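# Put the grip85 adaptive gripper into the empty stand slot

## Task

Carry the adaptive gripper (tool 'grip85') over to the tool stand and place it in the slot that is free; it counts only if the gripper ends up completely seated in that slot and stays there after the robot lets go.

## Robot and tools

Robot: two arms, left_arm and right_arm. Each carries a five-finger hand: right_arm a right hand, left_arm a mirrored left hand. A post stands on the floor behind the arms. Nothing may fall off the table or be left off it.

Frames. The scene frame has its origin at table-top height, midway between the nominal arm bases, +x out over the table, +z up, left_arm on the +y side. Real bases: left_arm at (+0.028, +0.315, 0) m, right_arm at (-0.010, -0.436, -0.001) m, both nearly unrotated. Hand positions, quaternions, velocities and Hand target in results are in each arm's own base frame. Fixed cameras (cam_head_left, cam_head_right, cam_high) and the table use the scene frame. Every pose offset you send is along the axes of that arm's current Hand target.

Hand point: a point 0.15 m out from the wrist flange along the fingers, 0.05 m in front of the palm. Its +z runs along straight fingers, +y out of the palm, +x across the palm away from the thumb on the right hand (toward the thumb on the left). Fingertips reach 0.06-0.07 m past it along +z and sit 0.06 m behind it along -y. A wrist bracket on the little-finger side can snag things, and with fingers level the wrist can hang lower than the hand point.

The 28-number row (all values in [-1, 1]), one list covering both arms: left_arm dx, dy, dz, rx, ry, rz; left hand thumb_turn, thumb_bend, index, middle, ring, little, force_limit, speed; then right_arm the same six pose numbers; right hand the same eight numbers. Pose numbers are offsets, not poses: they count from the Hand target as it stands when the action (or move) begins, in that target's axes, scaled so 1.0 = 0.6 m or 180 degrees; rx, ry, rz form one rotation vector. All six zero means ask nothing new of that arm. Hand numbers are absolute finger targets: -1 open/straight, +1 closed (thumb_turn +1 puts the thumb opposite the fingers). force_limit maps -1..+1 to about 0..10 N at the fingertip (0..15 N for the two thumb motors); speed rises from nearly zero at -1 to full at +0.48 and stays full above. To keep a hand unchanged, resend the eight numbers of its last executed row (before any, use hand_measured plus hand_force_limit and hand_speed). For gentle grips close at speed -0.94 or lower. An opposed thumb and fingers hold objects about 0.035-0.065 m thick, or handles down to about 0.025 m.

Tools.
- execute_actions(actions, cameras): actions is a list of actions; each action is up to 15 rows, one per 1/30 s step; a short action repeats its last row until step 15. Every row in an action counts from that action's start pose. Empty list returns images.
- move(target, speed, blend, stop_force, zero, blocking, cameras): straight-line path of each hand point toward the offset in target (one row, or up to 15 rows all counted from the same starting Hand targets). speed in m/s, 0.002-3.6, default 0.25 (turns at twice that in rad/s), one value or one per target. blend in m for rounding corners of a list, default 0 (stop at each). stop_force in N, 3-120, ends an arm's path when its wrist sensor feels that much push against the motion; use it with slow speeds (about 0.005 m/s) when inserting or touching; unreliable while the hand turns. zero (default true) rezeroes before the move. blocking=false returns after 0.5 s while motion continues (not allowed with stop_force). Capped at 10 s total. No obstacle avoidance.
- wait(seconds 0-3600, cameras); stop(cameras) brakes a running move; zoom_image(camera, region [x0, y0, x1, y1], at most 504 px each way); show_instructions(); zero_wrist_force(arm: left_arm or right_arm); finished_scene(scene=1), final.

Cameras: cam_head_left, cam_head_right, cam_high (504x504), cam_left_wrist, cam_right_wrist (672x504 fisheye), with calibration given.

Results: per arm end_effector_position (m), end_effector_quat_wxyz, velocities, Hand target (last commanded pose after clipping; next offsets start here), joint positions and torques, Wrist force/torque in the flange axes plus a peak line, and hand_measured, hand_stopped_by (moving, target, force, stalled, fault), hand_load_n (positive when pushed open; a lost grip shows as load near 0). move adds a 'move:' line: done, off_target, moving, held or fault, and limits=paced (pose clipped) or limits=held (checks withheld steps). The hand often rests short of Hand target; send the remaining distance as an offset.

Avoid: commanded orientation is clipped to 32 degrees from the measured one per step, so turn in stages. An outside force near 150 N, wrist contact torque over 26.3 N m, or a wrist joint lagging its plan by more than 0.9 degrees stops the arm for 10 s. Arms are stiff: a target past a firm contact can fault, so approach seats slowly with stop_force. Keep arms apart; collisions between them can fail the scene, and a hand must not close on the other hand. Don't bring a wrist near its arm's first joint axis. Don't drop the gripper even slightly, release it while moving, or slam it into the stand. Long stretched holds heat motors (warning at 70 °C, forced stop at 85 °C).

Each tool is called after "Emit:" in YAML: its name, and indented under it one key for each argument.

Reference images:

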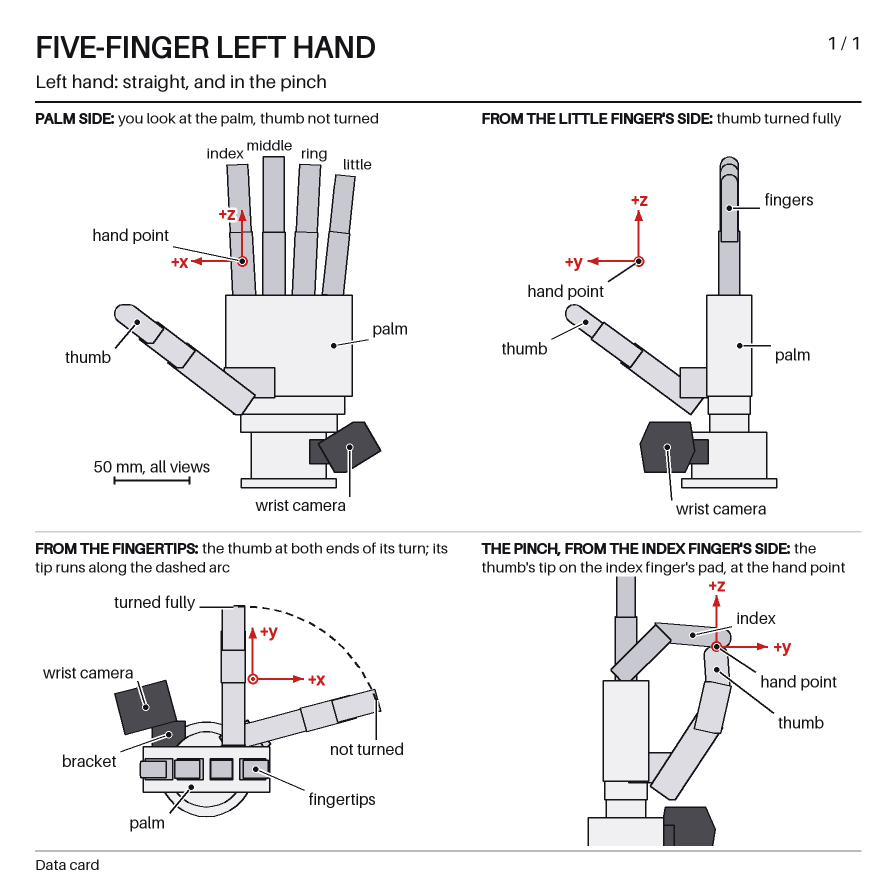

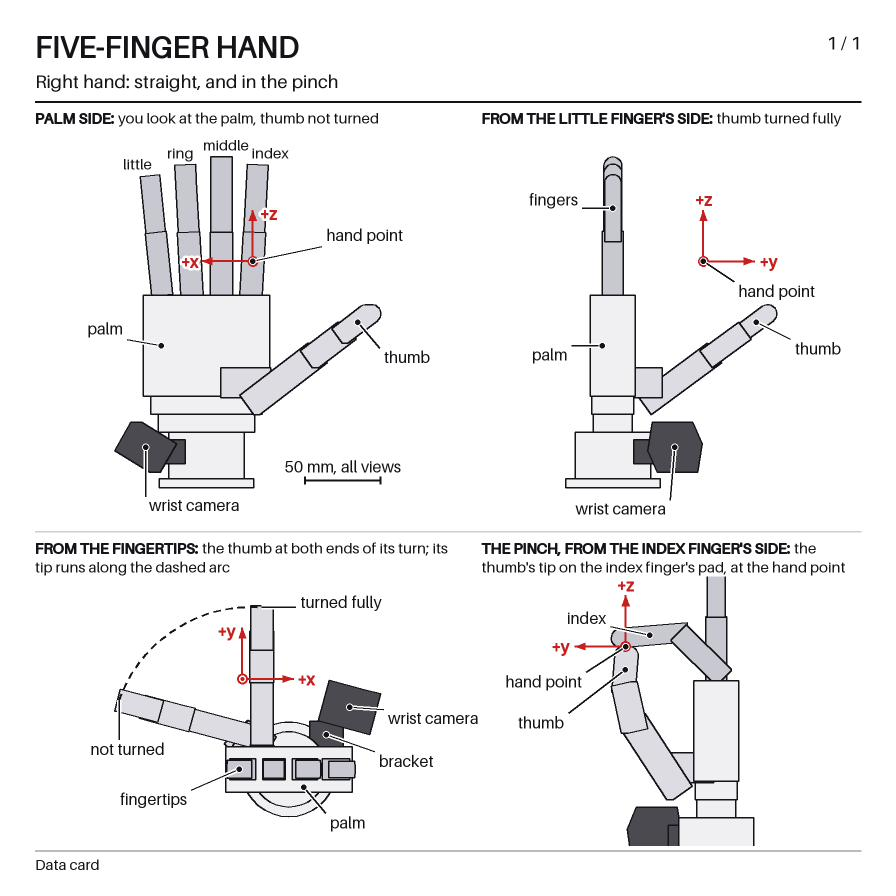

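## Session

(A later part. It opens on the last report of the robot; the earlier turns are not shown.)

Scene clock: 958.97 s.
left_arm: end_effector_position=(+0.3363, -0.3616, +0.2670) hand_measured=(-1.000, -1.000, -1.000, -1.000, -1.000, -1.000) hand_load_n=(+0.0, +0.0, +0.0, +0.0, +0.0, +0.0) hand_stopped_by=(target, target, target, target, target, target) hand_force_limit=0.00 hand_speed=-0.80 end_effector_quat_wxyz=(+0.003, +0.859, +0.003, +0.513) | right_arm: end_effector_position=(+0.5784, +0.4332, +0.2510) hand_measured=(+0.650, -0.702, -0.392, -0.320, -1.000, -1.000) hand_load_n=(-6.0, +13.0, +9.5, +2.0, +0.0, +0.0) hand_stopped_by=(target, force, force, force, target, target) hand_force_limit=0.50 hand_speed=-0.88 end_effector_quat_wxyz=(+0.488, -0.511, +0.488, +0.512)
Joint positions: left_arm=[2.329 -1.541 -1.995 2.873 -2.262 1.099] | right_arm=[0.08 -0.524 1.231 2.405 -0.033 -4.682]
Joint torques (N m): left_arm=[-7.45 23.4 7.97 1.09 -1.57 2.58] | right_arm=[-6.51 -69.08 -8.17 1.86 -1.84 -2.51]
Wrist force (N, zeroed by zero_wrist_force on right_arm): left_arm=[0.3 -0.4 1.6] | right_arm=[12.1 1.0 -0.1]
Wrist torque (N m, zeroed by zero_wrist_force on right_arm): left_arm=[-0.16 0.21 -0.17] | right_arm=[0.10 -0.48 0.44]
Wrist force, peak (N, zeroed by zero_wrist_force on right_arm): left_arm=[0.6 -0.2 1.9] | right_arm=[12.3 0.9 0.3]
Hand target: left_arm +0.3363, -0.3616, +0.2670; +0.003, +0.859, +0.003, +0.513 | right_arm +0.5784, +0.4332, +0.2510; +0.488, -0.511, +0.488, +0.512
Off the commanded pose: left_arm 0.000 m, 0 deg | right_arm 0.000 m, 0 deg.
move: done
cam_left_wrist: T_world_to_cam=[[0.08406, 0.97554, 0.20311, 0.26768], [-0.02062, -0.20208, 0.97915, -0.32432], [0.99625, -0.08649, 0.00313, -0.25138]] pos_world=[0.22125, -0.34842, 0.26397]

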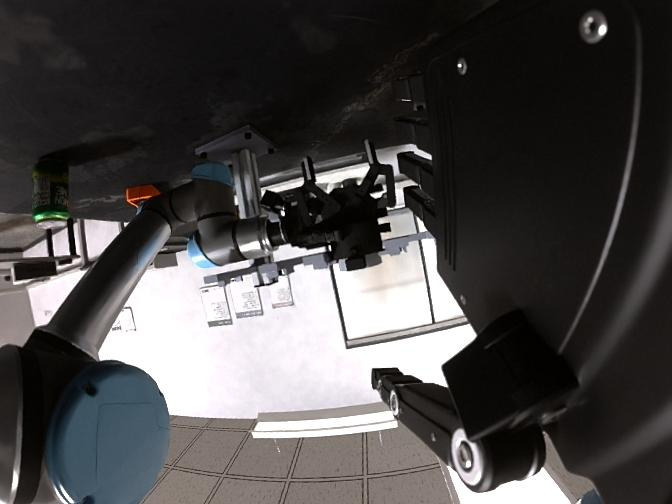

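Emit:
execute_actions:
  actions:
    - [[0,0,0,0,0,0,-1,-1,-1,-1,-1,-1,0,-0.8,0,0,0,0,0,0,0.65,-1,-1,-1,-1,-1,0.3,-0.8]]

Emit:
move:
  target:
    - [0,0,0,0,0,0,-1,-1,-1,-1,-1,-1,0,-0.8,0.0133,0,0,0,0,0,0.65,-1,-1,-1,-1,-1,0.3,-0.8]
    - [0,0,0,0,0,0,-1,-1,-1,-1,-1,-1,0,-0.8,0.0133,0,-0.1333,0,0,0,0.65,-1,-1,-1,-1,-1,0.3,-0.8]
  speed: 0.06
  cameras: ["cam_right_wrist"]

Emit:
zoom_image:
  camera: "cam_right_wrist"
  region: [220, 20, 400, 240]

Scene clock: 1001.10 s.
left_arm: end_effector_position=(+0.3363, -0.3616, +0.2670) hand_measured=(-1.000, -1.000, -1.000, -1.000, -1.000, -1.000) hand_load_n=(+0.0, +0.0, +0.0, +0.5, +0.0, +0.0) hand_stopped_by=(target, target, target, target, target, target) hand_force_limit=0.00 hand_speed=-0.80 end_effector_quat_wxyz=(+0.003, +0.859, +0.003, +0.513) | right_arm: end_effector_position=(+0.5784, +0.4332, +0.2510) hand_measured=(+0.650, -1.000, -1.000, -1.000, -1.000, -1.000) hand_load_n=(-0.5, +0.0, +0.0, +0.0, +0.0, +0.5) hand_stopped_by=(target, target, target, target, target, target) hand_force_limit=0.30 hand_speed=-0.80 end_effector_quat_wxyz=(+0.488, -0.511, +0.488, +0.512)
Joint positions: left_arm=[2.329 -1.541 -1.995 2.873 -2.262 1.099] | right_arm=[0.08 -0.524 1.231 2.405 -0.033 -4.683]
Joint torques (N m): left_arm=[-6.44 22.97 8.18 1.03 -1.44 2.58] | right_arm=[-6.58 -63.92 -8.16 1.73 -2.92 -2.56]
Wrist force (N, zeroed by zero_wrist_force on right_arm): left_arm=[0.3 -0.4 1.6] | right_arm=[2.1 3.3 -0.8]
Wrist torque (N m, zeroed by zero_wrist_force on right_arm): left_arm=[-0.15 0.21 -0.17] | right_arm=[0.06 0.01 0.31]
Wrist force, peak (N, zeroed by zero_wrist_force on right_arm): left_arm=[0.5 -0.2 2.0] | right_arm=[12.8 0.9 0.3]
Hand target: left_arm +0.3363, -0.3616, +0.2670; +0.003, +0.859, +0.003, +0.513 | right_arm +0.5784, +0.4332, +0.2510; +0.488, -0.511, +0.488, +0.512
Off the commanded pose: left_arm 0.000 m, 0 deg | right_arm 0.000 m, 0 deg.

Scene clock: 1003.53 s.
left_arm: end_effector_position=(+0.3363, -0.3616, +0.2670) hand_measured=(-1.000, -1.000, -1.000, -1.000, -1.000, -1.000) hand_load_n=(+0.0, +0.0, +0.5, +0.0, +0.0, +0.0) hand_stopped_by=(target, target, target, target, target, target) hand_force_limit=0.00 hand_speed=-0.80 end_effector_quat_wxyz=(+0.003, +0.859, +0.003, +0.513) | right_arm: end_effector_position=(+0.5822, +0.3534, +0.2429) hand_measured=(+0.650, -1.000, -1.000, -1.000, -1.000, -1.000) hand_load_n=(-0.5, +0.0, +0.0, +0.0, +0.0, +0.0) hand_stopped_by=(target, target, target, target, target, target) hand_force_limit=0.30 hand_speed=-0.80 end_effector_quat_wxyz=(+0.488, -0.511, +0.488, +0.512) end_effector_velocity=(+0.000, +0.000, +0.000) end_effector_angular_velocity=(+0.000, -0.002, +0.000)
Joint positions: left_arm=[2.329 -1.541 -1.995 2.873 -2.262 1.099] | right_arm=[-0.041 -0.543 1.302 2.391 0.089 -4.721]
Joint velocities: left_arm=[within noise] | right_arm=[-0.001 0 0 0.003 0.001 -0.005]
Joint torques (N m): left_arm=[-6.89 23.26 8.3 1.2 -1.5 2.58] | right_arm=[-14.21 -62.22 -10.22 2.13 2.66 -2.35]
Wrist force (N, zeroed by zero_wrist_force on right_arm): left_arm=[0.3 -0.1 1.5] | right_arm=[2.7 3.5 -0.9]
Wrist torque (N m, zeroed by zero_wrist_force on right_arm): left_arm=[-0.11 0.21 -0.18] | right_arm=[0.08 -0.05 0.35]
Wrist force, peak (N, zeroed by zero_wrist_force on right_arm): left_arm=[0.6 -0.3 1.8] | right_arm=[2.9 3.8 -1.0]
Hand target: left_arm +0.3363, -0.3616, +0.2670; +0.003, +0.859, +0.003, +0.513 | right_arm +0.5822, +0.3533, +0.2429; +0.488, -0.511, +0.488, +0.512
Off the commanded pose: left_arm 0.000 m, 0 deg | right_arm 0.000 m, 0 deg.
move: done
cam_right_wrist: T_world_to_cam=[[-0.95366, -0.08183, -0.28953, 0.64812], [-0.20104, -0.54261, 0.81557, 0.10917], [-0.22384, 0.83599, 0.50102, -0.16907]] pos_world=[0.6022, 0.25361, 0.18332]

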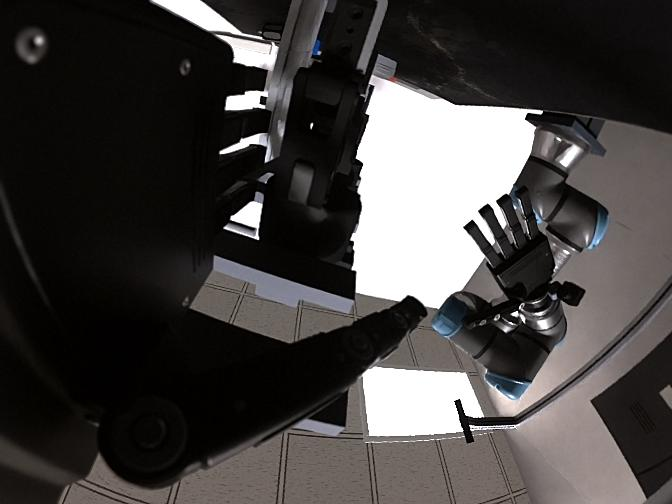

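Scaled by 2.291 from the camera's image (finer frame: 960x720).

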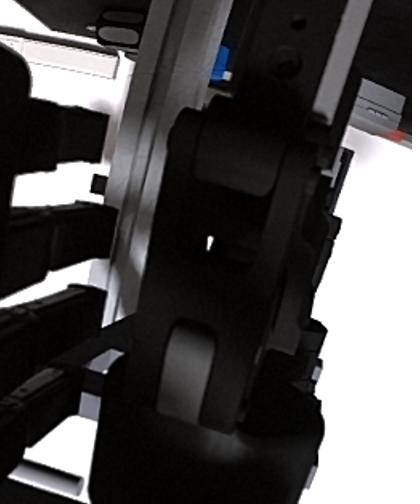

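Emit:
execute_actions:
  actions: []
  cameras: ["cam_high","cam_left_wrist","cam_head_left","cam_head_right"]

Emit:
zoom_image:
  camera: "cam_high"
  region: [140, 40, 300, 220]

Emit:
zoom_image:
  camera: "cam_left_wrist"
  region: [190, 110, 410, 280]

Emit:
zoom_image:
  camera: "cam_head_right"
  region: [220, 170, 430, 300]

Scene clock: 1132.80 s.
left_arm: end_effector_position=(+0.3363, -0.3616, +0.2670) hand_measured=(-1.000, -1.000, -1.000, -1.000, -1.000, -1.000) hand_load_n=(+0.0, +0.0, +0.0, +0.0, +0.0, +0.0) hand_stopped_by=(target, target, target, target, target, target) hand_force_limit=0.00 hand_speed=-0.80 end_effector_quat_wxyz=(+0.003, +0.859, +0.003, +0.513) | right_arm: end_effector_position=(+0.5822, +0.3533, +0.2429) hand_measured=(+0.650, -1.000, -1.000, -1.000, -1.000, -1.000) hand_load_n=(-0.5, +0.0, +0.0, +0.0, +0.0, +0.0) hand_stopped_by=(target, target, target, target, target, target) hand_force_limit=0.30 hand_speed=-0.80 end_effector_quat_wxyz=(+0.488, -0.511, +0.488, +0.512)
Joint positions: left_arm=[2.329 -1.541 -1.995 2.873 -2.262 1.099] | right_arm=[-0.042 -0.543 1.302 2.392 0.089 -4.721]
Joint velocities: within noise
Joint torques (N m): left_arm=[-5.56 20.64 8.85 0.9 -1.06 2.36] | right_arm=[-12.54 -61.65 -7.57 1.83 2.42 -2.34]
Wrist force (N, zeroed by zero_wrist_force on right_arm): left_arm=[0.3 -0.1 1.7] | right_arm=[2.6 3.4 -0.5]
Wrist torque (N m, zeroed by zero_wrist_force on right_arm): left_arm=[-0.13 0.22 -0.18] | right_arm=[0.05 -0.06 0.34]
Wrist force, peak (N, zeroed by zero_wrist_force on right_arm): left_arm=[0.6 -0.4 2.0] | right_arm=[2.8 4.2 -0.8]
Hand target: left_arm +0.3363, -0.3616, +0.2670; +0.003, +0.859, +0.003, +0.513 | right_arm +0.5822, +0.3533, +0.2429; +0.488, -0.511, +0.488, +0.512
Off the commanded pose: left_arm 0.000 m, 0 deg | right_arm 0.000 m, 0 deg.
camera_calibration:
cam_left_wrist: T_world_to_cam=[[0.08406, 0.97554, 0.20311, 0.26768], [-0.02062, -0.20208, 0.97915, -0.32432], [0.99625, -0.08649, 0.00313, -0.25138]] pos_world=[0.22125, -0.34842, 0.26397]
Images, in order (width x height): cam_head_left 504x504, cam_head_right 504x504, cam_high 504x504, cam_left_wrist 672x504.

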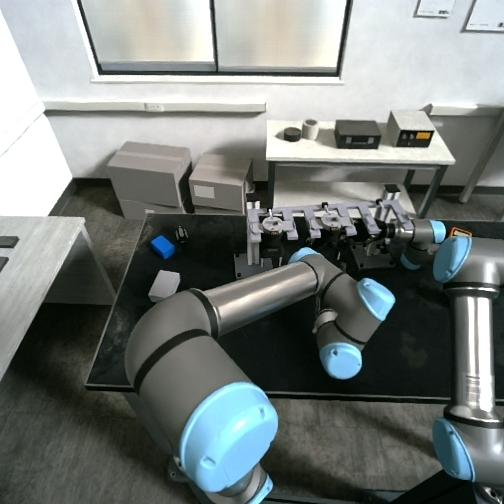

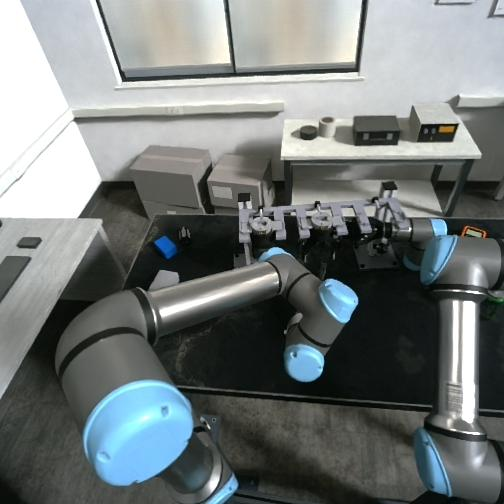

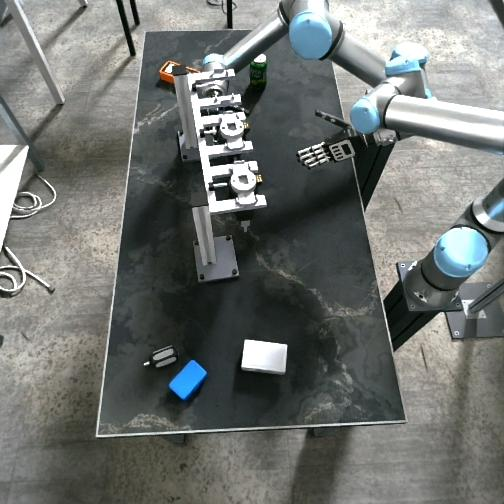

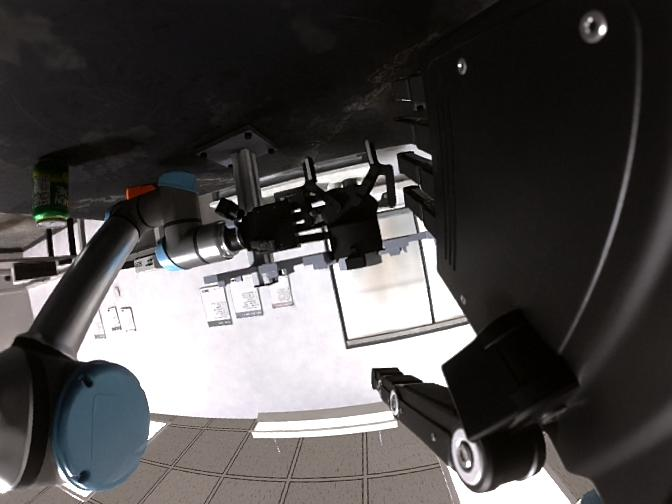

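Scaled by 2.800 from the camera's image (finer frame: 720x720).

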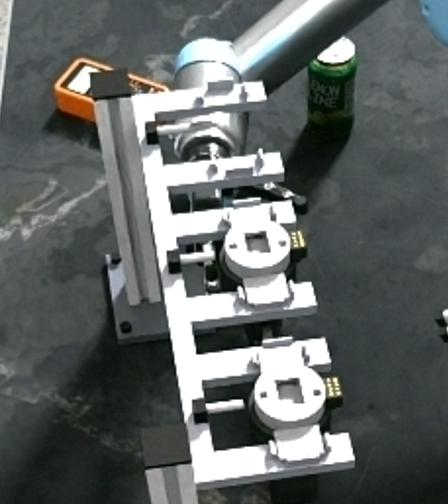

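Scaled by 2.291 from the camera's image (finer frame: 960x720).

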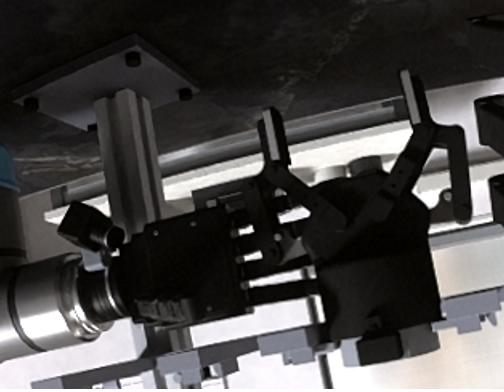

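Scaled by 2.400 from the camera's image (finer frame: 720x720).

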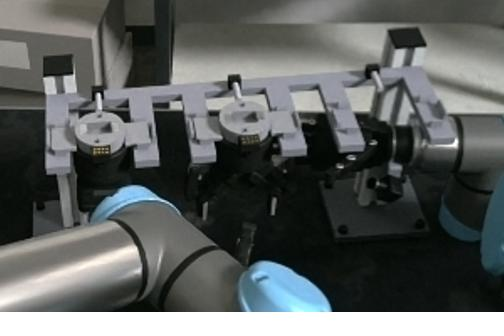

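Emit:
zoom_image:
  camera: "cam_high"
  region: [185, 70, 255, 160]

Emit:
zoom_image:
  camera: "cam_head_right"
  region: [230, 180, 330, 250]

Emit:
zoom_image:
  camera: "cam_head_left"
  region: [300, 180, 420, 260]

Scaled by 5.600 from the camera's image (finer frame: 720x720).

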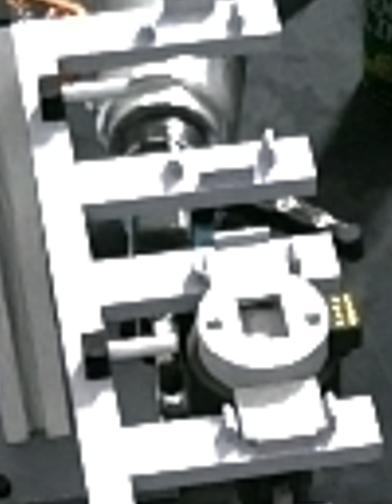

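Scaled by 5.040 from the camera's image (finer frame: 720x720).

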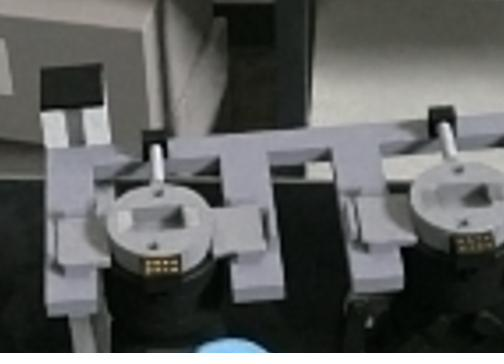

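Scaled by 4.200 from the camera's image (finer frame: 720x720).

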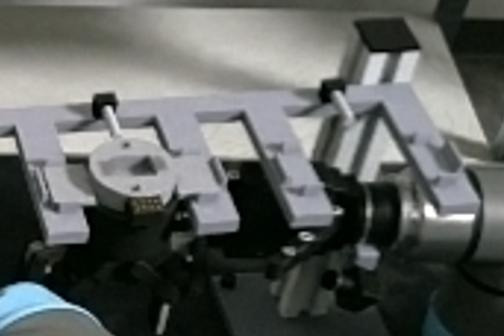

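Emit:
zoom_image:
  camera: "cam_left_wrist"
  region: [310, 165, 410, 275]

Scaled by 4.582 from the camera's image (finer frame: 960x720).

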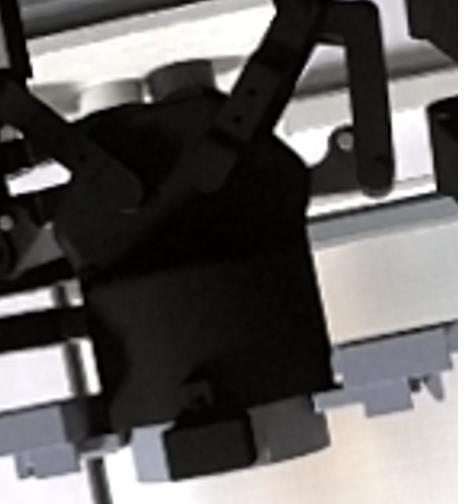

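Emit:
execute_actions:
  actions:
    - [[0,0,0,0,0,0,-1,-1,-1,-1,-1,-1,0,-0.8,0,0,0,0,0,0,0.4,-1,-1,-1,-1,-1,-0.7,-0.5]]

Emit:
move:
  target:
    - [0,0,0,0,0,0,-1,-1,-1,-1,-1,-1,0,-0.8,0.0182,0,0,0,0,0,0.4,-1,-1,-1,-1,-1,-0.7,-0.5]
    - [0,0,0,0,0,0,-1,-1,-1,-1,-1,-1,0,-0.8,0.0182,0,0.1333,0,0,0,0.4,-1,-1,-1,-1,-1,-0.7,-0.5]
  speed: 0.03
  stop_force: 6

Emit:
execute_actions:
  actions:
    - [[0,0,0,0,0,0,-1,-1,-1,-1,-1,-1,0,-0.8,0,0,0,0,0,0,0.4,-1,-0.1,-1,-1,-1,-0.7,-0.88]]

Scene clock: 1168.00 s.
left_arm: end_effector_position=(+0.3363, -0.3616, +0.2670) hand_measured=(-1.000, -1.000, -1.000, -1.000, -1.000, -1.000) hand_load_n=(+0.0, +0.0, +0.0, +0.0, +0.0, +0.0) hand_stopped_by=(target, target, target, target, target, target) hand_force_limit=0.00 hand_speed=-0.80 end_effector_quat_wxyz=(+0.003, +0.859, +0.003, +0.513) | right_arm: end_effector_position=(+0.5822, +0.3533, +0.2429) hand_measured=(+0.400, -1.000, -1.000, -1.000, -1.000, -1.000) hand_load_n=(-0.5, +0.0, +0.0, +0.0, +0.0, +0.0) hand_stopped_by=(target, target, target, target, target, target) hand_force_limit=-0.70 hand_speed=-0.50 end_effector_quat_wxyz=(+0.488, -0.511, +0.488, +0.512)
Joint positions: left_arm=[2.329 -1.541 -1.995 2.873 -2.262 1.099] | right_arm=[-0.042 -0.543 1.303 2.392 0.089 -4.722]
Joint torques (N m): left_arm=[-5.23 19.04 8.72 0.84 -0.82 2.23] | right_arm=[-13.23 -62.29 -7.14 1.87 2.3 -2.49]
Wrist force (N, zeroed by zero_wrist_force on right_arm): left_arm=[0.6 -0.2 1.6] | right_arm=[2.5 3.7 -1.0]
Wrist torque (N m, zeroed by zero_wrist_force on right_arm): left_arm=[-0.15 0.17 -0.16] | right_arm=[0.12 -0.02 0.34]
Wrist force, peak (N, zeroed by zero_wrist_force on right_arm): left_arm=[0.5 -0.1 2.0] | right_arm=[3.0 3.9 -0.9]
Hand target: left_arm +0.3363, -0.3616, +0.2670; +0.003, +0.859, +0.003, +0.513 | right_arm +0.5822, +0.3533, +0.2429; +0.488, -0.511, +0.488, +0.512
Off the commanded pose: left_arm 0.000 m, 0 deg | right_arm 0.000 m, 0 deg.

Scene clock: 1172.30 s.
left_arm: end_effector_position=(+0.3363, -0.3616, +0.2670) hand_measured=(-1.000, -1.000, -1.000, -1.000, -1.000, -1.000) hand_load_n=(+0.0, +0.0, +0.0, +0.0, +0.0, +0.0) hand_stopped_by=(target, target, target, target, target, target) hand_force_limit=0.00 hand_speed=-0.80 end_effector_quat_wxyz=(+0.003, +0.859, +0.003, +0.513) | right_arm: end_effector_position=(+0.5784, +0.4310, +0.2322) hand_measured=(+0.400, -1.000, -1.000, -1.000, -1.000, -1.000) hand_load_n=(+5.5, +0.0, +0.0, +0.0, +0.0, +0.0) hand_stopped_by=(target, target, target, target, target, target) hand_force_limit=-0.70 hand_speed=-0.50 end_effector_quat_wxyz=(+0.488, -0.512, +0.488, +0.512)
Joint positions: left_arm=[2.329 -1.541 -1.995 2.873 -2.262 1.099] | right_arm=[0.077 -0.503 1.246 2.414 -0.029 -4.728]
Joint torques (N m): left_arm=[-4.17 19.45 9.33 0.69 -0.83 2.19] | right_arm=[-12.72 -57.35 -4.43 0.93 2.59 -2.97]
Wrist force (N, zeroed by zero_wrist_force on right_arm): left_arm=[0.4 -0.4 1.5] | right_arm=[-7.4 2.6 -2.9]
Wrist torque (N m, zeroed by zero_wrist_force on right_arm): left_arm=[-0.16 0.20 -0.16] | right_arm=[0.06 0.70 0.08]
Wrist force, peak (N, zeroed by zero_wrist_force on right_arm): left_arm=[0.4 -0.4 1.9] | right_arm=[-8.7 2.5 -8.0]
Hand target: left_arm +0.3363, -0.3616, +0.2670; +0.003, +0.859, +0.003, +0.513 | right_arm +0.5784, +0.4310, +0.2322; +0.488, -0.512, +0.488, +0.512 (not the last commanded pose)
Off the commanded pose: left_arm 0.000 m, 0 deg | right_arm 0.002 m, 0 deg.
move: contact (right_arm); path passed 1 of 2 targets

Scene clock: 1174.10 s.
left_arm: end_effector_position=(+0.3363, -0.3616, +0.2670) hand_measured=(-1.000, -1.000, -1.000, -1.000, -1.000, -1.000) hand_load_n=(+0.0, -0.5, +0.0, -0.5, +0.0, +0.0) hand_stopped_by=(target, target, target, target, target, target) hand_force_limit=0.00 hand_speed=-0.80 end_effector_quat_wxyz=(+0.003, +0.859, +0.003, +0.513) | right_arm: end_effector_position=(+0.5784, +0.4310, +0.2322) hand_measured=(+0.400, -1.000, -0.488, -1.000, -1.000, -1.000) hand_load_n=(+5.5, +0.0, +1.0, +0.0, +0.0, +0.0) hand_stopped_by=(target, target, force, target, target, target) hand_force_limit=-0.70 hand_speed=-0.88 end_effector_quat_wxyz=(+0.488, -0.512, +0.488, +0.512)
Joint positions: left_arm=[2.329 -1.541 -1.995 2.873 -2.262 1.099] | right_arm=[0.077 -0.503 1.247 2.415 -0.029 -4.729]
Joint torques (N m): left_arm=[-4.07 19.43 7.59 0.85 -0.78 2.18] | right_arm=[-11.8 -57.77 -5.2 0.62 2.39 -3.16]
Wrist force (N, zeroed by zero_wrist_force on right_arm): left_arm=[0.4 -0.2 1.7] | right_arm=[-6.7 0.2 -1.2]
Wrist torque (N m, zeroed by zero_wrist_force on right_arm): left_arm=[-0.14 0.20 -0.17] | right_arm=[-0.08 0.68 0.17]
Wrist force, peak (N, zeroed by zero_wrist_force on right_arm): left_arm=[0.6 -0.2 1.9] | right_arm=[-7.8 2.7 -3.3]
Hand target: left_arm +0.3363, -0.3616, +0.2670; +0.003, +0.859, +0.003, +0.513 | right_arm +0.5784, +0.4310, +0.2322; +0.488, -0.512, +0.488, +0.512
Off the commanded pose: left_arm 0.000 m, 0 deg | right_arm 0.000 m, 0 deg.

Emit:
execute_actions:
  actions:
    - [[0,0,0,0,0,0,-1,-1,-1,-1,-1,-1,0,-0.8,0,0,0,0,0,0,0.4,-1,-1,-1,-1,-1,-0.7,-0.5]]

Emit:
move:
  target:
    - [0,0,0,0,0,0,-1,-1,-1,-1,-1,-1,0,-0.8,0,0,-0.12,0,0,0,0.4,-1,-1,-1,-1,-1,-0.7,-0.5]
    - [0,0,0,0,0,0,-1,-1,-1,-1,-1,-1,0,-0.8,0.03,-0.03,-0.12,0,0,0,0.4,-1,-1,-1,-1,-1,-0.7,-0.5]
  speed: 0.06
  cameras: ["cam_right_wrist"]

Emit:
zoom_image:
  camera: "cam_right_wrist"
  region: [230, 100, 380, 240]

Scene clock: 1207.00 s.
left_arm: end_effector_position=(+0.3363, -0.3616, +0.2670) hand_measured=(-1.000, -1.000, -1.000, -1.000, -1.000, -1.000) hand_load_n=(+0.0, +0.0, +0.5, +0.0, +0.0, +0.0) hand_stopped_by=(target, target, target, target, target, target) hand_force_limit=0.00 hand_speed=-0.80 end_effector_quat_wxyz=(+0.003, +0.859, +0.003, +0.513) | right_arm: end_effector_position=(+0.5784, +0.4310, +0.2322) hand_measured=(+0.400, -1.000, -1.000, -1.000, -1.000, -1.000) hand_load_n=(+5.5, +0.0, +0.0, +0.0, +0.0, +0.0) hand_stopped_by=(target, target, target, target, target, target) hand_force_limit=-0.70 hand_speed=-0.50 end_effector_quat_wxyz=(+0.488, -0.512, +0.488, +0.512)
Joint positions: left_arm=[2.329 -1.541 -1.995 2.873 -2.262 1.099] | right_arm=[0.077 -0.503 1.247 2.415 -0.029 -4.729]
Joint torques (N m): left_arm=[-3.48 18.66 9.1 0.82 -0.72 2.07] | right_arm=[-10.99 -57.7 -5.05 0.87 -0.14 -3.09]
Wrist force (N, zeroed by zero_wrist_force on right_arm): left_arm=[0.1 -0.3 1.7] | right_arm=[-7.5 2.8 -3.2]
Wrist torque (N m, zeroed by zero_wrist_force on right_arm): left_arm=[-0.16 0.25 -0.18] | right_arm=[0.10 0.75 0.16]
Wrist force, peak (N, zeroed by zero_wrist_force on right_arm): left_arm=[0.8 -0.4 1.9] | right_arm=[-7.9 3.0 -3.0]
Hand target: left_arm +0.3363, -0.3616, +0.2670; +0.003, +0.859, +0.003, +0.513 | right_arm +0.5784, +0.4310, +0.2322; +0.488, -0.512, +0.488, +0.512
Off the commanded pose: left_arm 0.000 m, 0 deg | right_arm 0.000 m, 0 deg.

Scene clock: 1209.70 s.
left_arm: end_effector_position=(+0.3363, -0.3616, +0.2670) hand_measured=(-1.000, -1.000, -1.000, -1.000, -1.000, -1.000) hand_load_n=(+0.0, +0.0, +0.0, +0.0, +0.0, +0.0) hand_stopped_by=(target, target, target, target, target, target) hand_force_limit=0.00 hand_speed=-0.80 end_effector_quat_wxyz=(+0.003, +0.859, +0.003, +0.513) | right_arm: end_effector_position=(+0.5998, +0.3600, +0.2142) hand_measured=(+0.400, -1.000, -1.000, -1.000, -1.000, -1.000) hand_load_n=(+0.0, +0.0, +0.0, +0.0, +0.0, +0.0) hand_stopped_by=(target, target, target, target, target, target) hand_force_limit=-0.70 hand_speed=-0.50 end_effector_quat_wxyz=(+0.488, -0.512, +0.488, +0.512)
Joint positions: left_arm=[2.329 -1.541 -1.995 2.873 -2.262 1.099] | right_arm=[-0.03 -0.459 1.208 2.39 0.078 -4.709]
Joint torques (N m): left_arm=[-3.49 18.17 9.02 0.84 -0.77 1.93] | right_arm=[12.33 -46.31 -23.41 -1.3 -0.48 1.88]
Wrist force (N, zeroed by zero_wrist_force on right_arm): left_arm=[0.4 -0.4 1.8] | right_arm=[3.3 3.7 -0.6]
Wrist torque (N m, zeroed by zero_wrist_force on right_arm): left_arm=[-0.18 0.19 -0.16] | right_arm=[0.11 -0.22 0.22]
Wrist force, peak (N, zeroed by zero_wrist_force on right_arm): left_arm=[0.6 -0.2 2.0] | right_arm=[-7.6 3.0 -2.9]
Hand target: left_arm +0.3363, -0.3616, +0.2670; +0.003, +0.859, +0.003, +0.513 | right_arm +0.5998, +0.3600, +0.2142; +0.488, -0.512, +0.488, +0.512
Off the commanded pose: left_arm 0.000 m, 0 deg | right_arm 0.000 m, 0 deg.
move: done
cam_right_wrist: T_world_to_cam=[[-0.95369, -0.08203, -0.28941, 0.65721], [-0.20105, -0.5418, 0.8161, 0.13928], [-0.22374, 0.83649, 0.50022, -0.1563]] pos_world=[0.6198, 0.26012, 0.15472]

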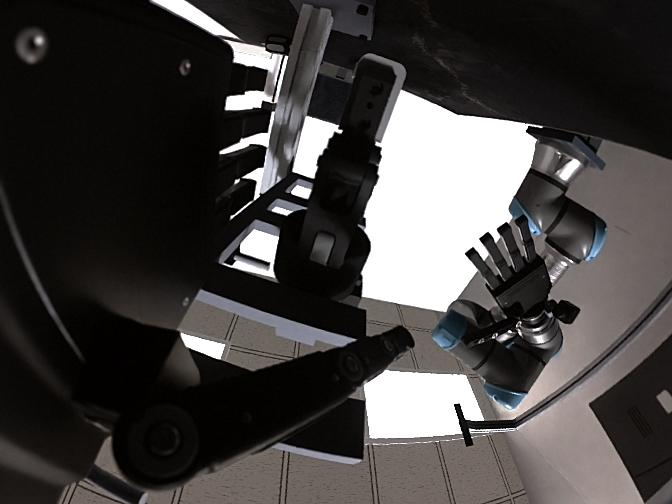

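Scaled by 3.360 from the camera's image (finer frame: 960x720).

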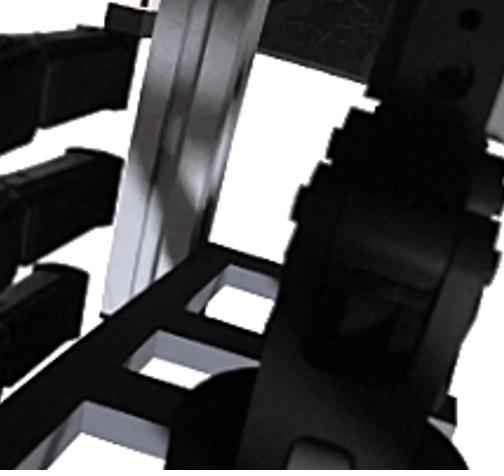

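Emit:
zoom_image:
  camera: "cam_right_wrist"
  region: [265, 190, 385, 310]

Scaled by 4.200 from the camera's image (finer frame: 960x720).

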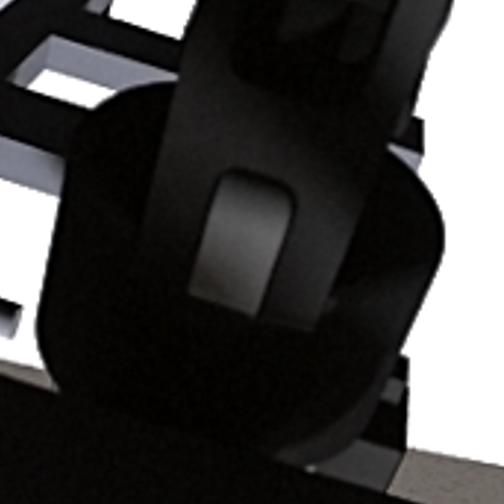

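Emit:
move:
  target:
    - [0,0,0,0,0,0,-1,-1,-1,-1,-1,-1,0,-0.8,-0.0163,0.0497,0,0,0,0,0.8,-1,-1,-1,-1,-1,-0.7,-0.5]
    - [0,0,0,0,0,0,-1,-1,-1,-1,-1,-1,0,-0.8,-0.0163,0.0497,0.0958,0,0,0,0.8,-1,-1,-1,-1,-1,-0.7,-0.5]
  speed: 0.03
  stop_force: 5
  cameras: ["cam_left_wrist","cam_right_wrist"]

Emit:
zoom_image:
  camera: "cam_right_wrist"
  region: [150, 180, 450, 440]

Emit:
zoom_image:
  camera: "cam_left_wrist"
  region: [260, 150, 420, 280]

Scene clock: 1258.93 s.
left_arm: end_effector_position=(+0.3363, -0.3616, +0.2670) hand_measured=(-1.000, -1.000, -1.000, -1.000, -1.000, -1.000) hand_load_n=(+0.0, +0.0, +0.0, +0.0, +0.0, +0.0) hand_stopped_by=(target, target, target, target, target, target) hand_force_limit=0.00 hand_speed=-0.80 end_effector_quat_wxyz=(+0.003, +0.859, +0.003, +0.513) | right_arm: end_effector_position=(+0.5673, +0.4160, +0.2239) hand_measured=(+0.800, -1.000, -1.000, -1.000, -1.000, -1.000) hand_load_n=(-0.5, +0.0, +0.0, +0.0, +0.0, +0.0) hand_stopped_by=(target, target, target, target, target, target) hand_force_limit=-0.70 hand_speed=-0.50 end_effector_quat_wxyz=(+0.488, -0.512, +0.488, +0.512) end_effector_velocity=(+0.001, -0.001, +0.000) end_effector_angular_velocity=(+0.000, -0.001, -0.001)
Joint positions: left_arm=[2.329 -1.541 -1.995 2.873 -2.262 1.099] | right_arm=[0.055 -0.511 1.295 2.349 -0.008 -4.704]
Joint velocities: left_arm=[within noise] | right_arm=[-0.001 -0.001 0.001 0.003 0 -0.005]
Joint torques (N m): left_arm=[-3.27 17.34 9.62 0.63 -0.69 1.69] | right_arm=[12.58 -63 -6.71 1.7 -2.99 -2.22]
Wrist force (N, zeroed by zero_wrist_force on right_arm): left_arm=[0.5 -0.1 1.9] | right_arm=[3.3 3.5 -1.0]
Wrist torque (N m, zeroed by zero_wrist_force on right_arm): left_arm=[-0.15 0.19 -0.16] | right_arm=[0.10 -0.19 0.40]
Wrist force, peak (N, zeroed by zero_wrist_force on right_arm): left_arm=[0.7 -0.3 2.1] | right_arm=[4.0 3.7 -1.0]
Hand target: left_arm +0.3363, -0.3616, +0.2670; +0.003, +0.859, +0.003, +0.513 | right_arm +0.5673, +0.4160, +0.2239; +0.488, -0.512, +0.488, +0.512
Off the commanded pose: left_arm 0.000 m, 0 deg | right_arm 0.000 m, 0 deg.
move: done
cam_left_wrist: T_world_to_cam=[[0.08406, 0.97554, 0.20311, 0.26768], [-0.02062, -0.20208, 0.97915, -0.32432], [0.99625, -0.08649, 0.00313, -0.25138]] pos_world=[0.22125, -0.34842, 0.26397]
cam_right_wrist: T_world_to_cam=[[-0.95368, -0.0821, -0.28939, 0.63363], [-0.20094, -0.54205, 0.81597, 0.1552], [-0.22385, 0.83633, 0.50044, -0.21519]] pos_world=[0.5873, 0.31612, 0.16442]

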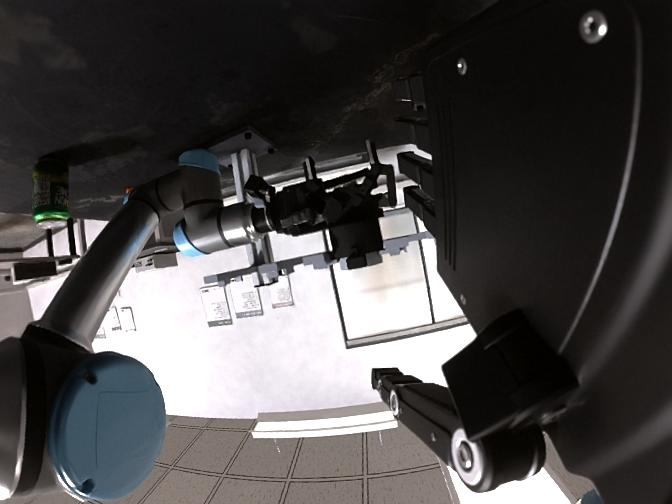

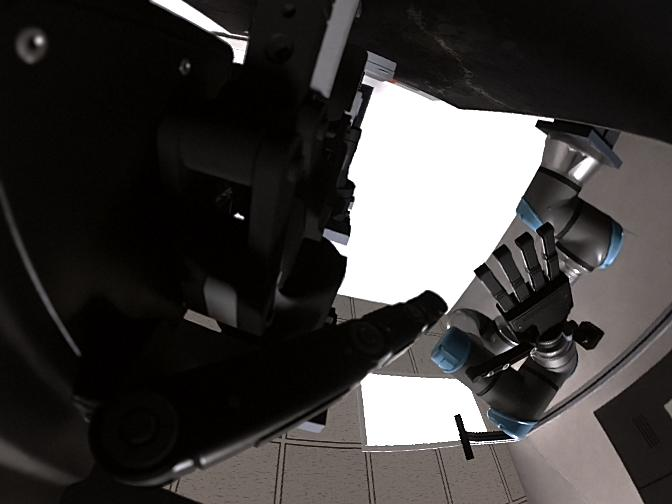

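Scaled by 1.680 from the camera's image (finer frame: 960x720).

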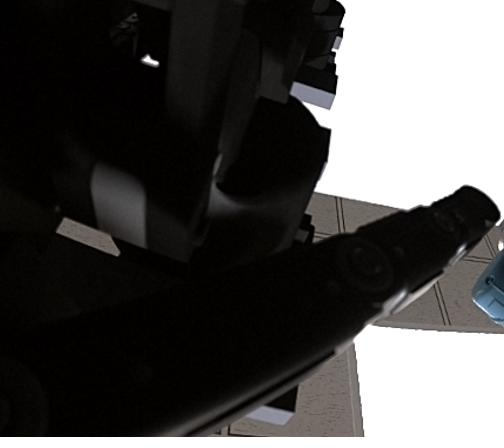

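Scaled by 3.150 from the camera's image (finer frame: 960x720).

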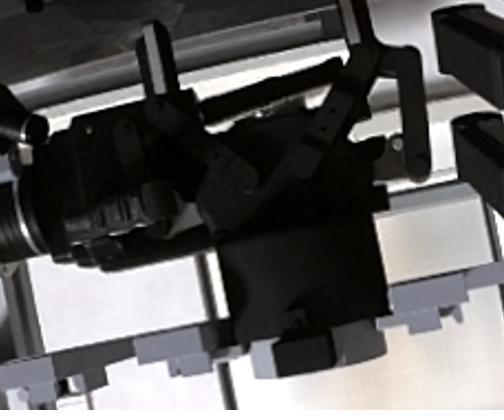

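Emit:
move:
  target: [0,0,0,0,0,0,-1,-1,-1,-1,-1,-1,0,-0.8,0,0.025,0,0,0,0,0.8,-1,-1,-1,-1,-1,-0.7,-0.5]
  speed: 0.005
  stop_force: 4
  cameras: ["cam_left_wrist"]

Emit:
zoom_image:
  camera: "cam_left_wrist"
  region: [260, 150, 420, 280]

Scene clock: 1269.07 s.
left_arm: end_effector_position=(+0.3363, -0.3616, +0.2670) hand_measured=(-1.000, -1.000, -1.000, -1.000, -1.000, -1.000) hand_load_n=(+0.0, +0.0, +0.0, +0.0, +0.0, +0.0) hand_stopped_by=(target, target, target, target, target, target) hand_force_limit=0.00 hand_speed=-0.80 end_effector_quat_wxyz=(+0.003, +0.859, +0.003, +0.513) | right_arm: end_effector_position=(+0.5625, +0.4157, +0.2240) hand_measured=(+0.800, -1.000, -1.000, -1.000, -1.000, -1.000) hand_load_n=(-0.5, +0.0, +0.0, -0.5, +0.0, +0.0) hand_stopped_by=(target, target, target, target, target, target) hand_force_limit=-0.70 hand_speed=-0.50 end_effector_quat_wxyz=(+0.488, -0.512, +0.488, +0.512)
Joint positions: left_arm=[2.329 -1.541 -1.995 2.873 -2.262 1.099] | right_arm=[0.055 -0.519 1.314 2.339 -0.008 -4.705]
Joint torques (N m): left_arm=[-3.16 16.6 9.03 0.65 -0.51 1.68] | right_arm=[11.7 -45.85 -20.75 1.53 -2.2 -2.29]
Wrist force (N, zeroed by zero_wrist_force on right_arm): left_arm=[0.4 -0.1 1.8] | right_arm=[2.7 0.0 -0.5]
Wrist torque (N m, zeroed by zero_wrist_force on right_arm): left_arm=[-0.14 0.21 -0.17] | right_arm=[-0.22 -0.15 0.25]
Wrist force, peak (N, zeroed by zero_wrist_force on right_arm): left_arm=[0.5 -0.3 2.1] | right_arm=[4.1 3.6 -0.7]
Hand target: left_arm +0.3363, -0.3616, +0.2670; +0.003, +0.859, +0.003, +0.513 | right_arm +0.5625, +0.4157, +0.2240; +0.488, -0.512, +0.488, +0.512 (not the last commanded pose)
Off the commanded pose: left_arm 0.000 m, 0 deg | right_arm 0.010 m, 0 deg.
move: contact (right_arm)
cam_left_wrist: T_world_to_cam=[[0.08406, 0.97554, 0.20311, 0.26768], [-0.02062, -0.20208, 0.97915, -0.32432], [0.99625, -0.08649, 0.00313, -0.25138]] pos_world=[0.22125, -0.34842, 0.26397]

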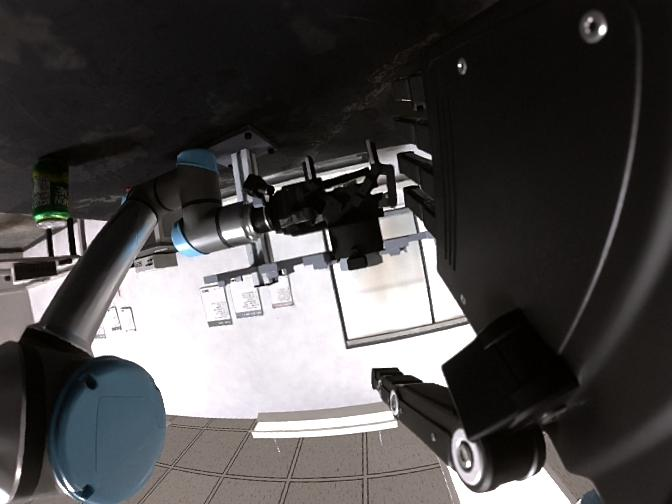

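Scaled by 3.150 from the camera's image (finer frame: 960x720).

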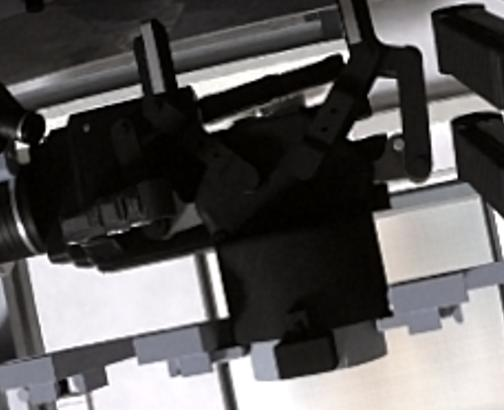

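Emit:
execute_actions:
  actions:
    - [[0,0,0,0,0,0,-1,-1,-1,-1,-1,-1,0,-0.8,0,0,0,0,0,0,0.8,-1,0,-1,-1,-1,-0.7,-0.85]]

Emit:
wait:
  seconds: 2

Scene clock: 1275.40 s.
left_arm: end_effector_position=(+0.3363, -0.3616, +0.2670) hand_measured=(-1.000, -1.000, -1.000, -1.000, -1.000, -1.000) hand_load_n=(+0.0, +0.0, +0.0, +0.0, +0.0, +0.0) hand_stopped_by=(target, target, target, target, target, target) hand_force_limit=0.00 hand_speed=-0.80 end_effector_quat_wxyz=(+0.003, +0.859, +0.003, +0.513) | right_arm: end_effector_position=(+0.5625, +0.4157, +0.2239) hand_measured=(+0.800, -1.000, -0.640, -1.000, -1.000, -1.000) hand_load_n=(+0.0, +0.0, +2.5, +0.0, +0.0, +0.0) hand_stopped_by=(target, target, force, target, target, target) hand_force_limit=-0.70 hand_speed=-0.85 end_effector_quat_wxyz=(+0.488, -0.512, +0.488, +0.512)
Joint positions: left_arm=[2.329 -1.541 -1.995 2.873 -2.262 1.099] | right_arm=[0.055 -0.519 1.314 2.339 -0.008 -4.705]
Joint torques (N m): left_arm=[-3.16 16.28 9.54 0.57 -0.58 1.66] | right_arm=[-2.14 -47.48 -20.5 1.1 -1.48 -2.47]
Wrist force (N, zeroed by zero_wrist_force on right_arm): left_arm=[0.3 -0.2 1.8] | right_arm=[3.2 -1.7 -0.3]
Wrist torque (N m, zeroed by zero_wrist_force on right_arm): left_arm=[-0.16 0.22 -0.17] | right_arm=[-0.19 -0.20 0.29]
Wrist force, peak (N, zeroed by zero_wrist_force on right_arm): left_arm=[0.4 -0.3 2.0] | right_arm=[3.0 -2.7 0.4]
Hand target: left_arm +0.3363, -0.3616, +0.2670; +0.003, +0.859, +0.003, +0.513 | right_arm +0.5625, +0.4157, +0.2240; +0.488, -0.512, +0.488, +0.512
Off the commanded pose: left_arm 0.000 m, 0 deg | right_arm 0.000 m, 0 deg.

Scene clock: 1277.40 s.
left_arm: end_effector_position=(+0.3363, -0.3616, +0.2670) hand_measured=(-1.000, -1.000, -1.000, -1.000, -1.000, -1.000) hand_load_n=(+0.0, -0.5, +0.0, +0.0, -0.5, +0.0) hand_stopped_by=(target, target, target, target, target, target) hand_force_limit=0.00 hand_speed=-0.80 end_effector_quat_wxyz=(+0.003, +0.859, +0.003, +0.513) | right_arm: end_effector_position=(+0.5625, +0.4157, +0.2239) hand_measured=(+0.800, -1.000, -0.640, -1.000, -1.000, -1.000) hand_load_n=(+0.0, +0.0, +2.5, +0.0, +0.0, +0.0) hand_stopped_by=(target, target, force, target, target, target) hand_force_limit=-0.70 hand_speed=-0.85 end_effector_quat_wxyz=(+0.488, -0.512, +0.488, +0.512)
Joint positions: left_arm=[2.329 -1.541 -1.995 2.873 -2.262 1.099] | right_arm=[0.055 -0.519 1.314 2.339 -0.008 -4.705]
Joint torques (N m): left_arm=[-3.07 16.36 9.17 0.7 -0.37 1.65] | right_arm=[-5.02 -53.21 -18.95 -1.58 -0.9 -2.33]
Wrist force (N, zeroed by zero_wrist_force on right_arm): left_arm=[0.6 -0.2 1.9] | right_arm=[3.3 -1.4 -0.1]
Wrist torque (N m, zeroed by zero_wrist_force on right_arm): left_arm=[-0.15 0.17 -0.16] | right_arm=[-0.16 -0.22 0.30]
Wrist force, peak (N, zeroed by zero_wrist_force on right_arm): left_arm=[0.3 -0.5 1.9] | right_arm=[3.9 -1.4 0.0]
Hand target: left_arm +0.3363, -0.3616, +0.2670; +0.003, +0.859, +0.003, +0.513 | right_arm +0.5625, +0.4157, +0.2240; +0.488, -0.512, +0.488, +0.512
Off the commanded pose: left_arm 0.000 m, 0 deg | right_arm 0.000 m, 0 deg.
wait: 2.00 s; at rest by 0.17 s

Emit:
execute_actions:
  actions:
    - [[0,0,0,0,0,0,-1,-1,-1,-1,-1,-1,0,-0.8,0,0,0,0,0,0,0.8,0.2,0,-1,-1,-1,-0.7,-0.8]]

Emit:
wait:
  seconds: 2
  cameras: ["cam_left_wrist","cam_right_wrist"]

Emit:
zoom_image:
  camera: "cam_left_wrist"
  region: [280, 160, 400, 270]

Emit:
zoom_image:
  camera: "cam_right_wrist"
  region: [160, 180, 400, 400]

Scene clock: 1285.83 s.
left_arm: end_effector_position=(+0.3363, -0.3616, +0.2670) hand_measured=(-1.000, -1.000, -1.000, -1.000, -1.000, -1.000) hand_load_n=(+0.0, +0.0, +0.0, +0.0, +0.0, +0.0) hand_stopped_by=(target, target, target, target, target, target) hand_force_limit=0.00 hand_speed=-0.80 end_effector_quat_wxyz=(+0.003, +0.859, +0.003, +0.513) | right_arm: end_effector_position=(+0.5625, +0.4157, +0.2240) hand_measured=(+0.800, -0.028, -0.640, -1.000, -1.000, -1.000) hand_load_n=(-0.5, +1.0, +2.5, +0.0, +0.0, +0.0) hand_stopped_by=(target, moving, force, target, target, target) hand_force_limit=-0.70 hand_speed=-0.80 end_effector_quat_wxyz=(+0.488, -0.512, +0.488, +0.512)
Joint positions: left_arm=[2.329 -1.541 -1.995 2.873 -2.262 1.099] | right_arm=[0.055 -0.519 1.314 2.339 -0.008 -4.705]
Joint torques (N m): left_arm=[-2.16 16.35 9.28 0.68 -0.58 1.53] | right_arm=[-4.69 -57.98 -15.19 -1.91 1.56 -1.71]
Wrist force (N, zeroed by zero_wrist_force on right_arm): left_arm=[0.3 -0.4 1.9] | right_arm=[3.1 -0.1 -0.4]
Wrist torque (N m, zeroed by zero_wrist_force on right_arm): left_arm=[-0.18 0.22 -0.17] | right_arm=[-0.06 -0.17 0.29]
Wrist force, peak (N, zeroed by zero_wrist_force on right_arm): left_arm=[0.6 -0.2 2.1] | right_arm=[3.8 -1.2 0.0]
Hand target: left_arm +0.3363, -0.3616, +0.2670; +0.003, +0.859, +0.003, +0.513 | right_arm +0.5625, +0.4157, +0.2240; +0.488, -0.512, +0.488, +0.512
Off the commanded pose: left_arm 0.000 m, 0 deg | right_arm 0.000 m, 0 deg.
not at rest: the robot was still moving 3 seconds after this call's last action.

Scene clock: 1287.83 s.
left_arm: end_effector_position=(+0.3363, -0.3616, +0.2670) hand_measured=(-1.000, -1.000, -1.000, -1.000, -1.000, -1.000) hand_load_n=(+0.0, +0.0, +0.0, +0.0, +0.0, +0.0) hand_stopped_by=(target, target, target, target, target, target) hand_force_limit=0.00 hand_speed=-0.80 end_effector_quat_wxyz=(+0.003, +0.859, +0.003, +0.513) | right_arm: end_effector_position=(+0.5625, +0.4157, +0.2240) hand_measured=(+0.800, -0.020, -0.640, -1.000, -1.000, -1.000) hand_load_n=(+0.0, +2.5, +2.0, +0.0, +0.0, +0.0) hand_stopped_by=(target, force, force, target, target, target) hand_force_limit=-0.70 hand_speed=-0.80 end_effector_quat_wxyz=(+0.488, -0.512, +0.488, +0.512)
Joint positions: left_arm=[2.329 -1.541 -1.995 2.873 -2.262 1.099] | right_arm=[0.055 -0.519 1.314 2.339 -0.008 -4.705]
Joint torques (N m): left_arm=[-3.49 16.65 8.97 0.76 -0.54 1.61] | right_arm=[-5.15 -57.34 -15.01 -0.93 2.05 -1.46]
Wrist force (N, zeroed by zero_wrist_force on right_arm): left_arm=[0.3 -0.3 1.8] | right_arm=[3.4 -0.2 -0.3]
Wrist torque (N m, zeroed by zero_wrist_force on right_arm): left_arm=[-0.18 0.21 -0.16] | right_arm=[-0.09 -0.22 0.28]
Wrist force, peak (N, zeroed by zero_wrist_force on right_arm): left_arm=[0.4 -0.2 2.0] | right_arm=[3.8 -0.3 -0.4]
Hand target: left_arm +0.3363, -0.3616, +0.2670; +0.003, +0.859, +0.003, +0.513 | right_arm +0.5625, +0.4157, +0.2240; +0.488, -0.512, +0.488, +0.512
Off the commanded pose: left_arm 0.000 m, 0 deg | right_arm 0.000 m, 0 deg.
wait: 2.00 s; at rest by 0.17 s
cam_left_wrist: T_world_to_cam=[[0.08406, 0.97554, 0.20311, 0.26768], [-0.02062, -0.20208, 0.97915, -0.32432], [0.99625, -0.08649, 0.00313, -0.25138]] pos_world=[0.22125, -0.34842, 0.26397]
cam_right_wrist: T_world_to_cam=[[-0.95368, -0.0821, -0.28939, 0.62904], [-0.20094, -0.54205, 0.81597, 0.15413], [-0.22385, 0.83633, 0.50044, -0.2161]] pos_world=[0.5825, 0.31592, 0.16442]

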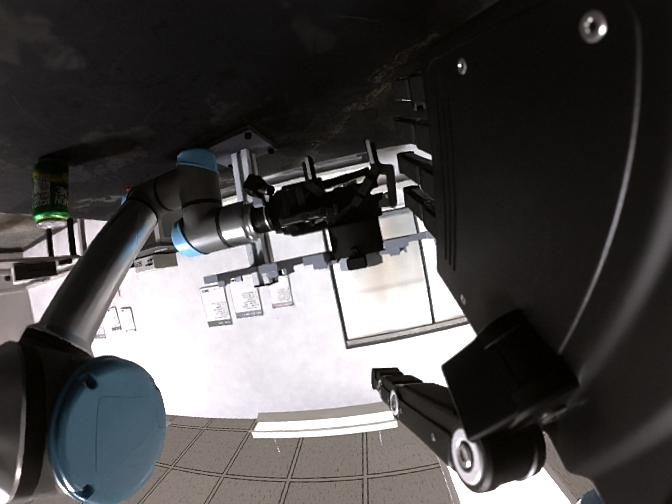

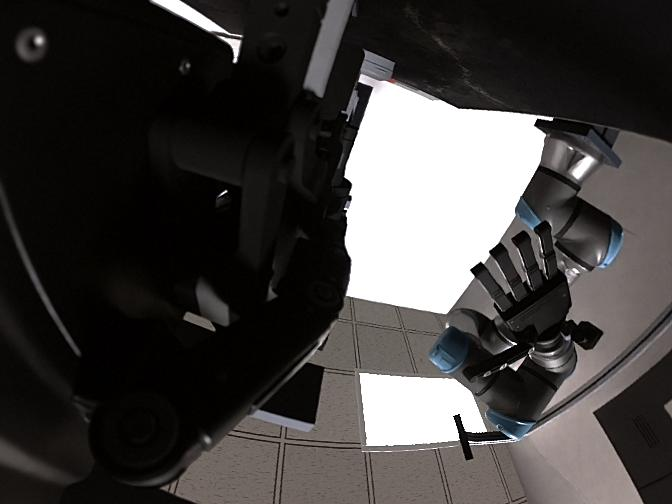

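Scaled by 4.200 from the camera's image (finer frame: 960x720).

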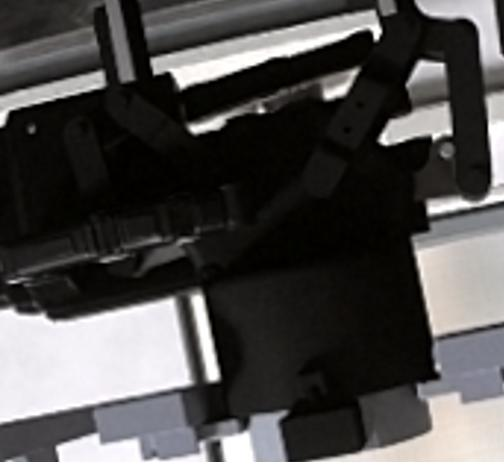

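Scaled by 2.100 from the camera's image (finer frame: 960x720).

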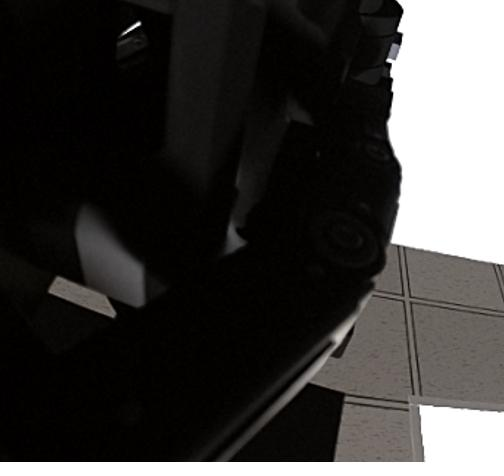

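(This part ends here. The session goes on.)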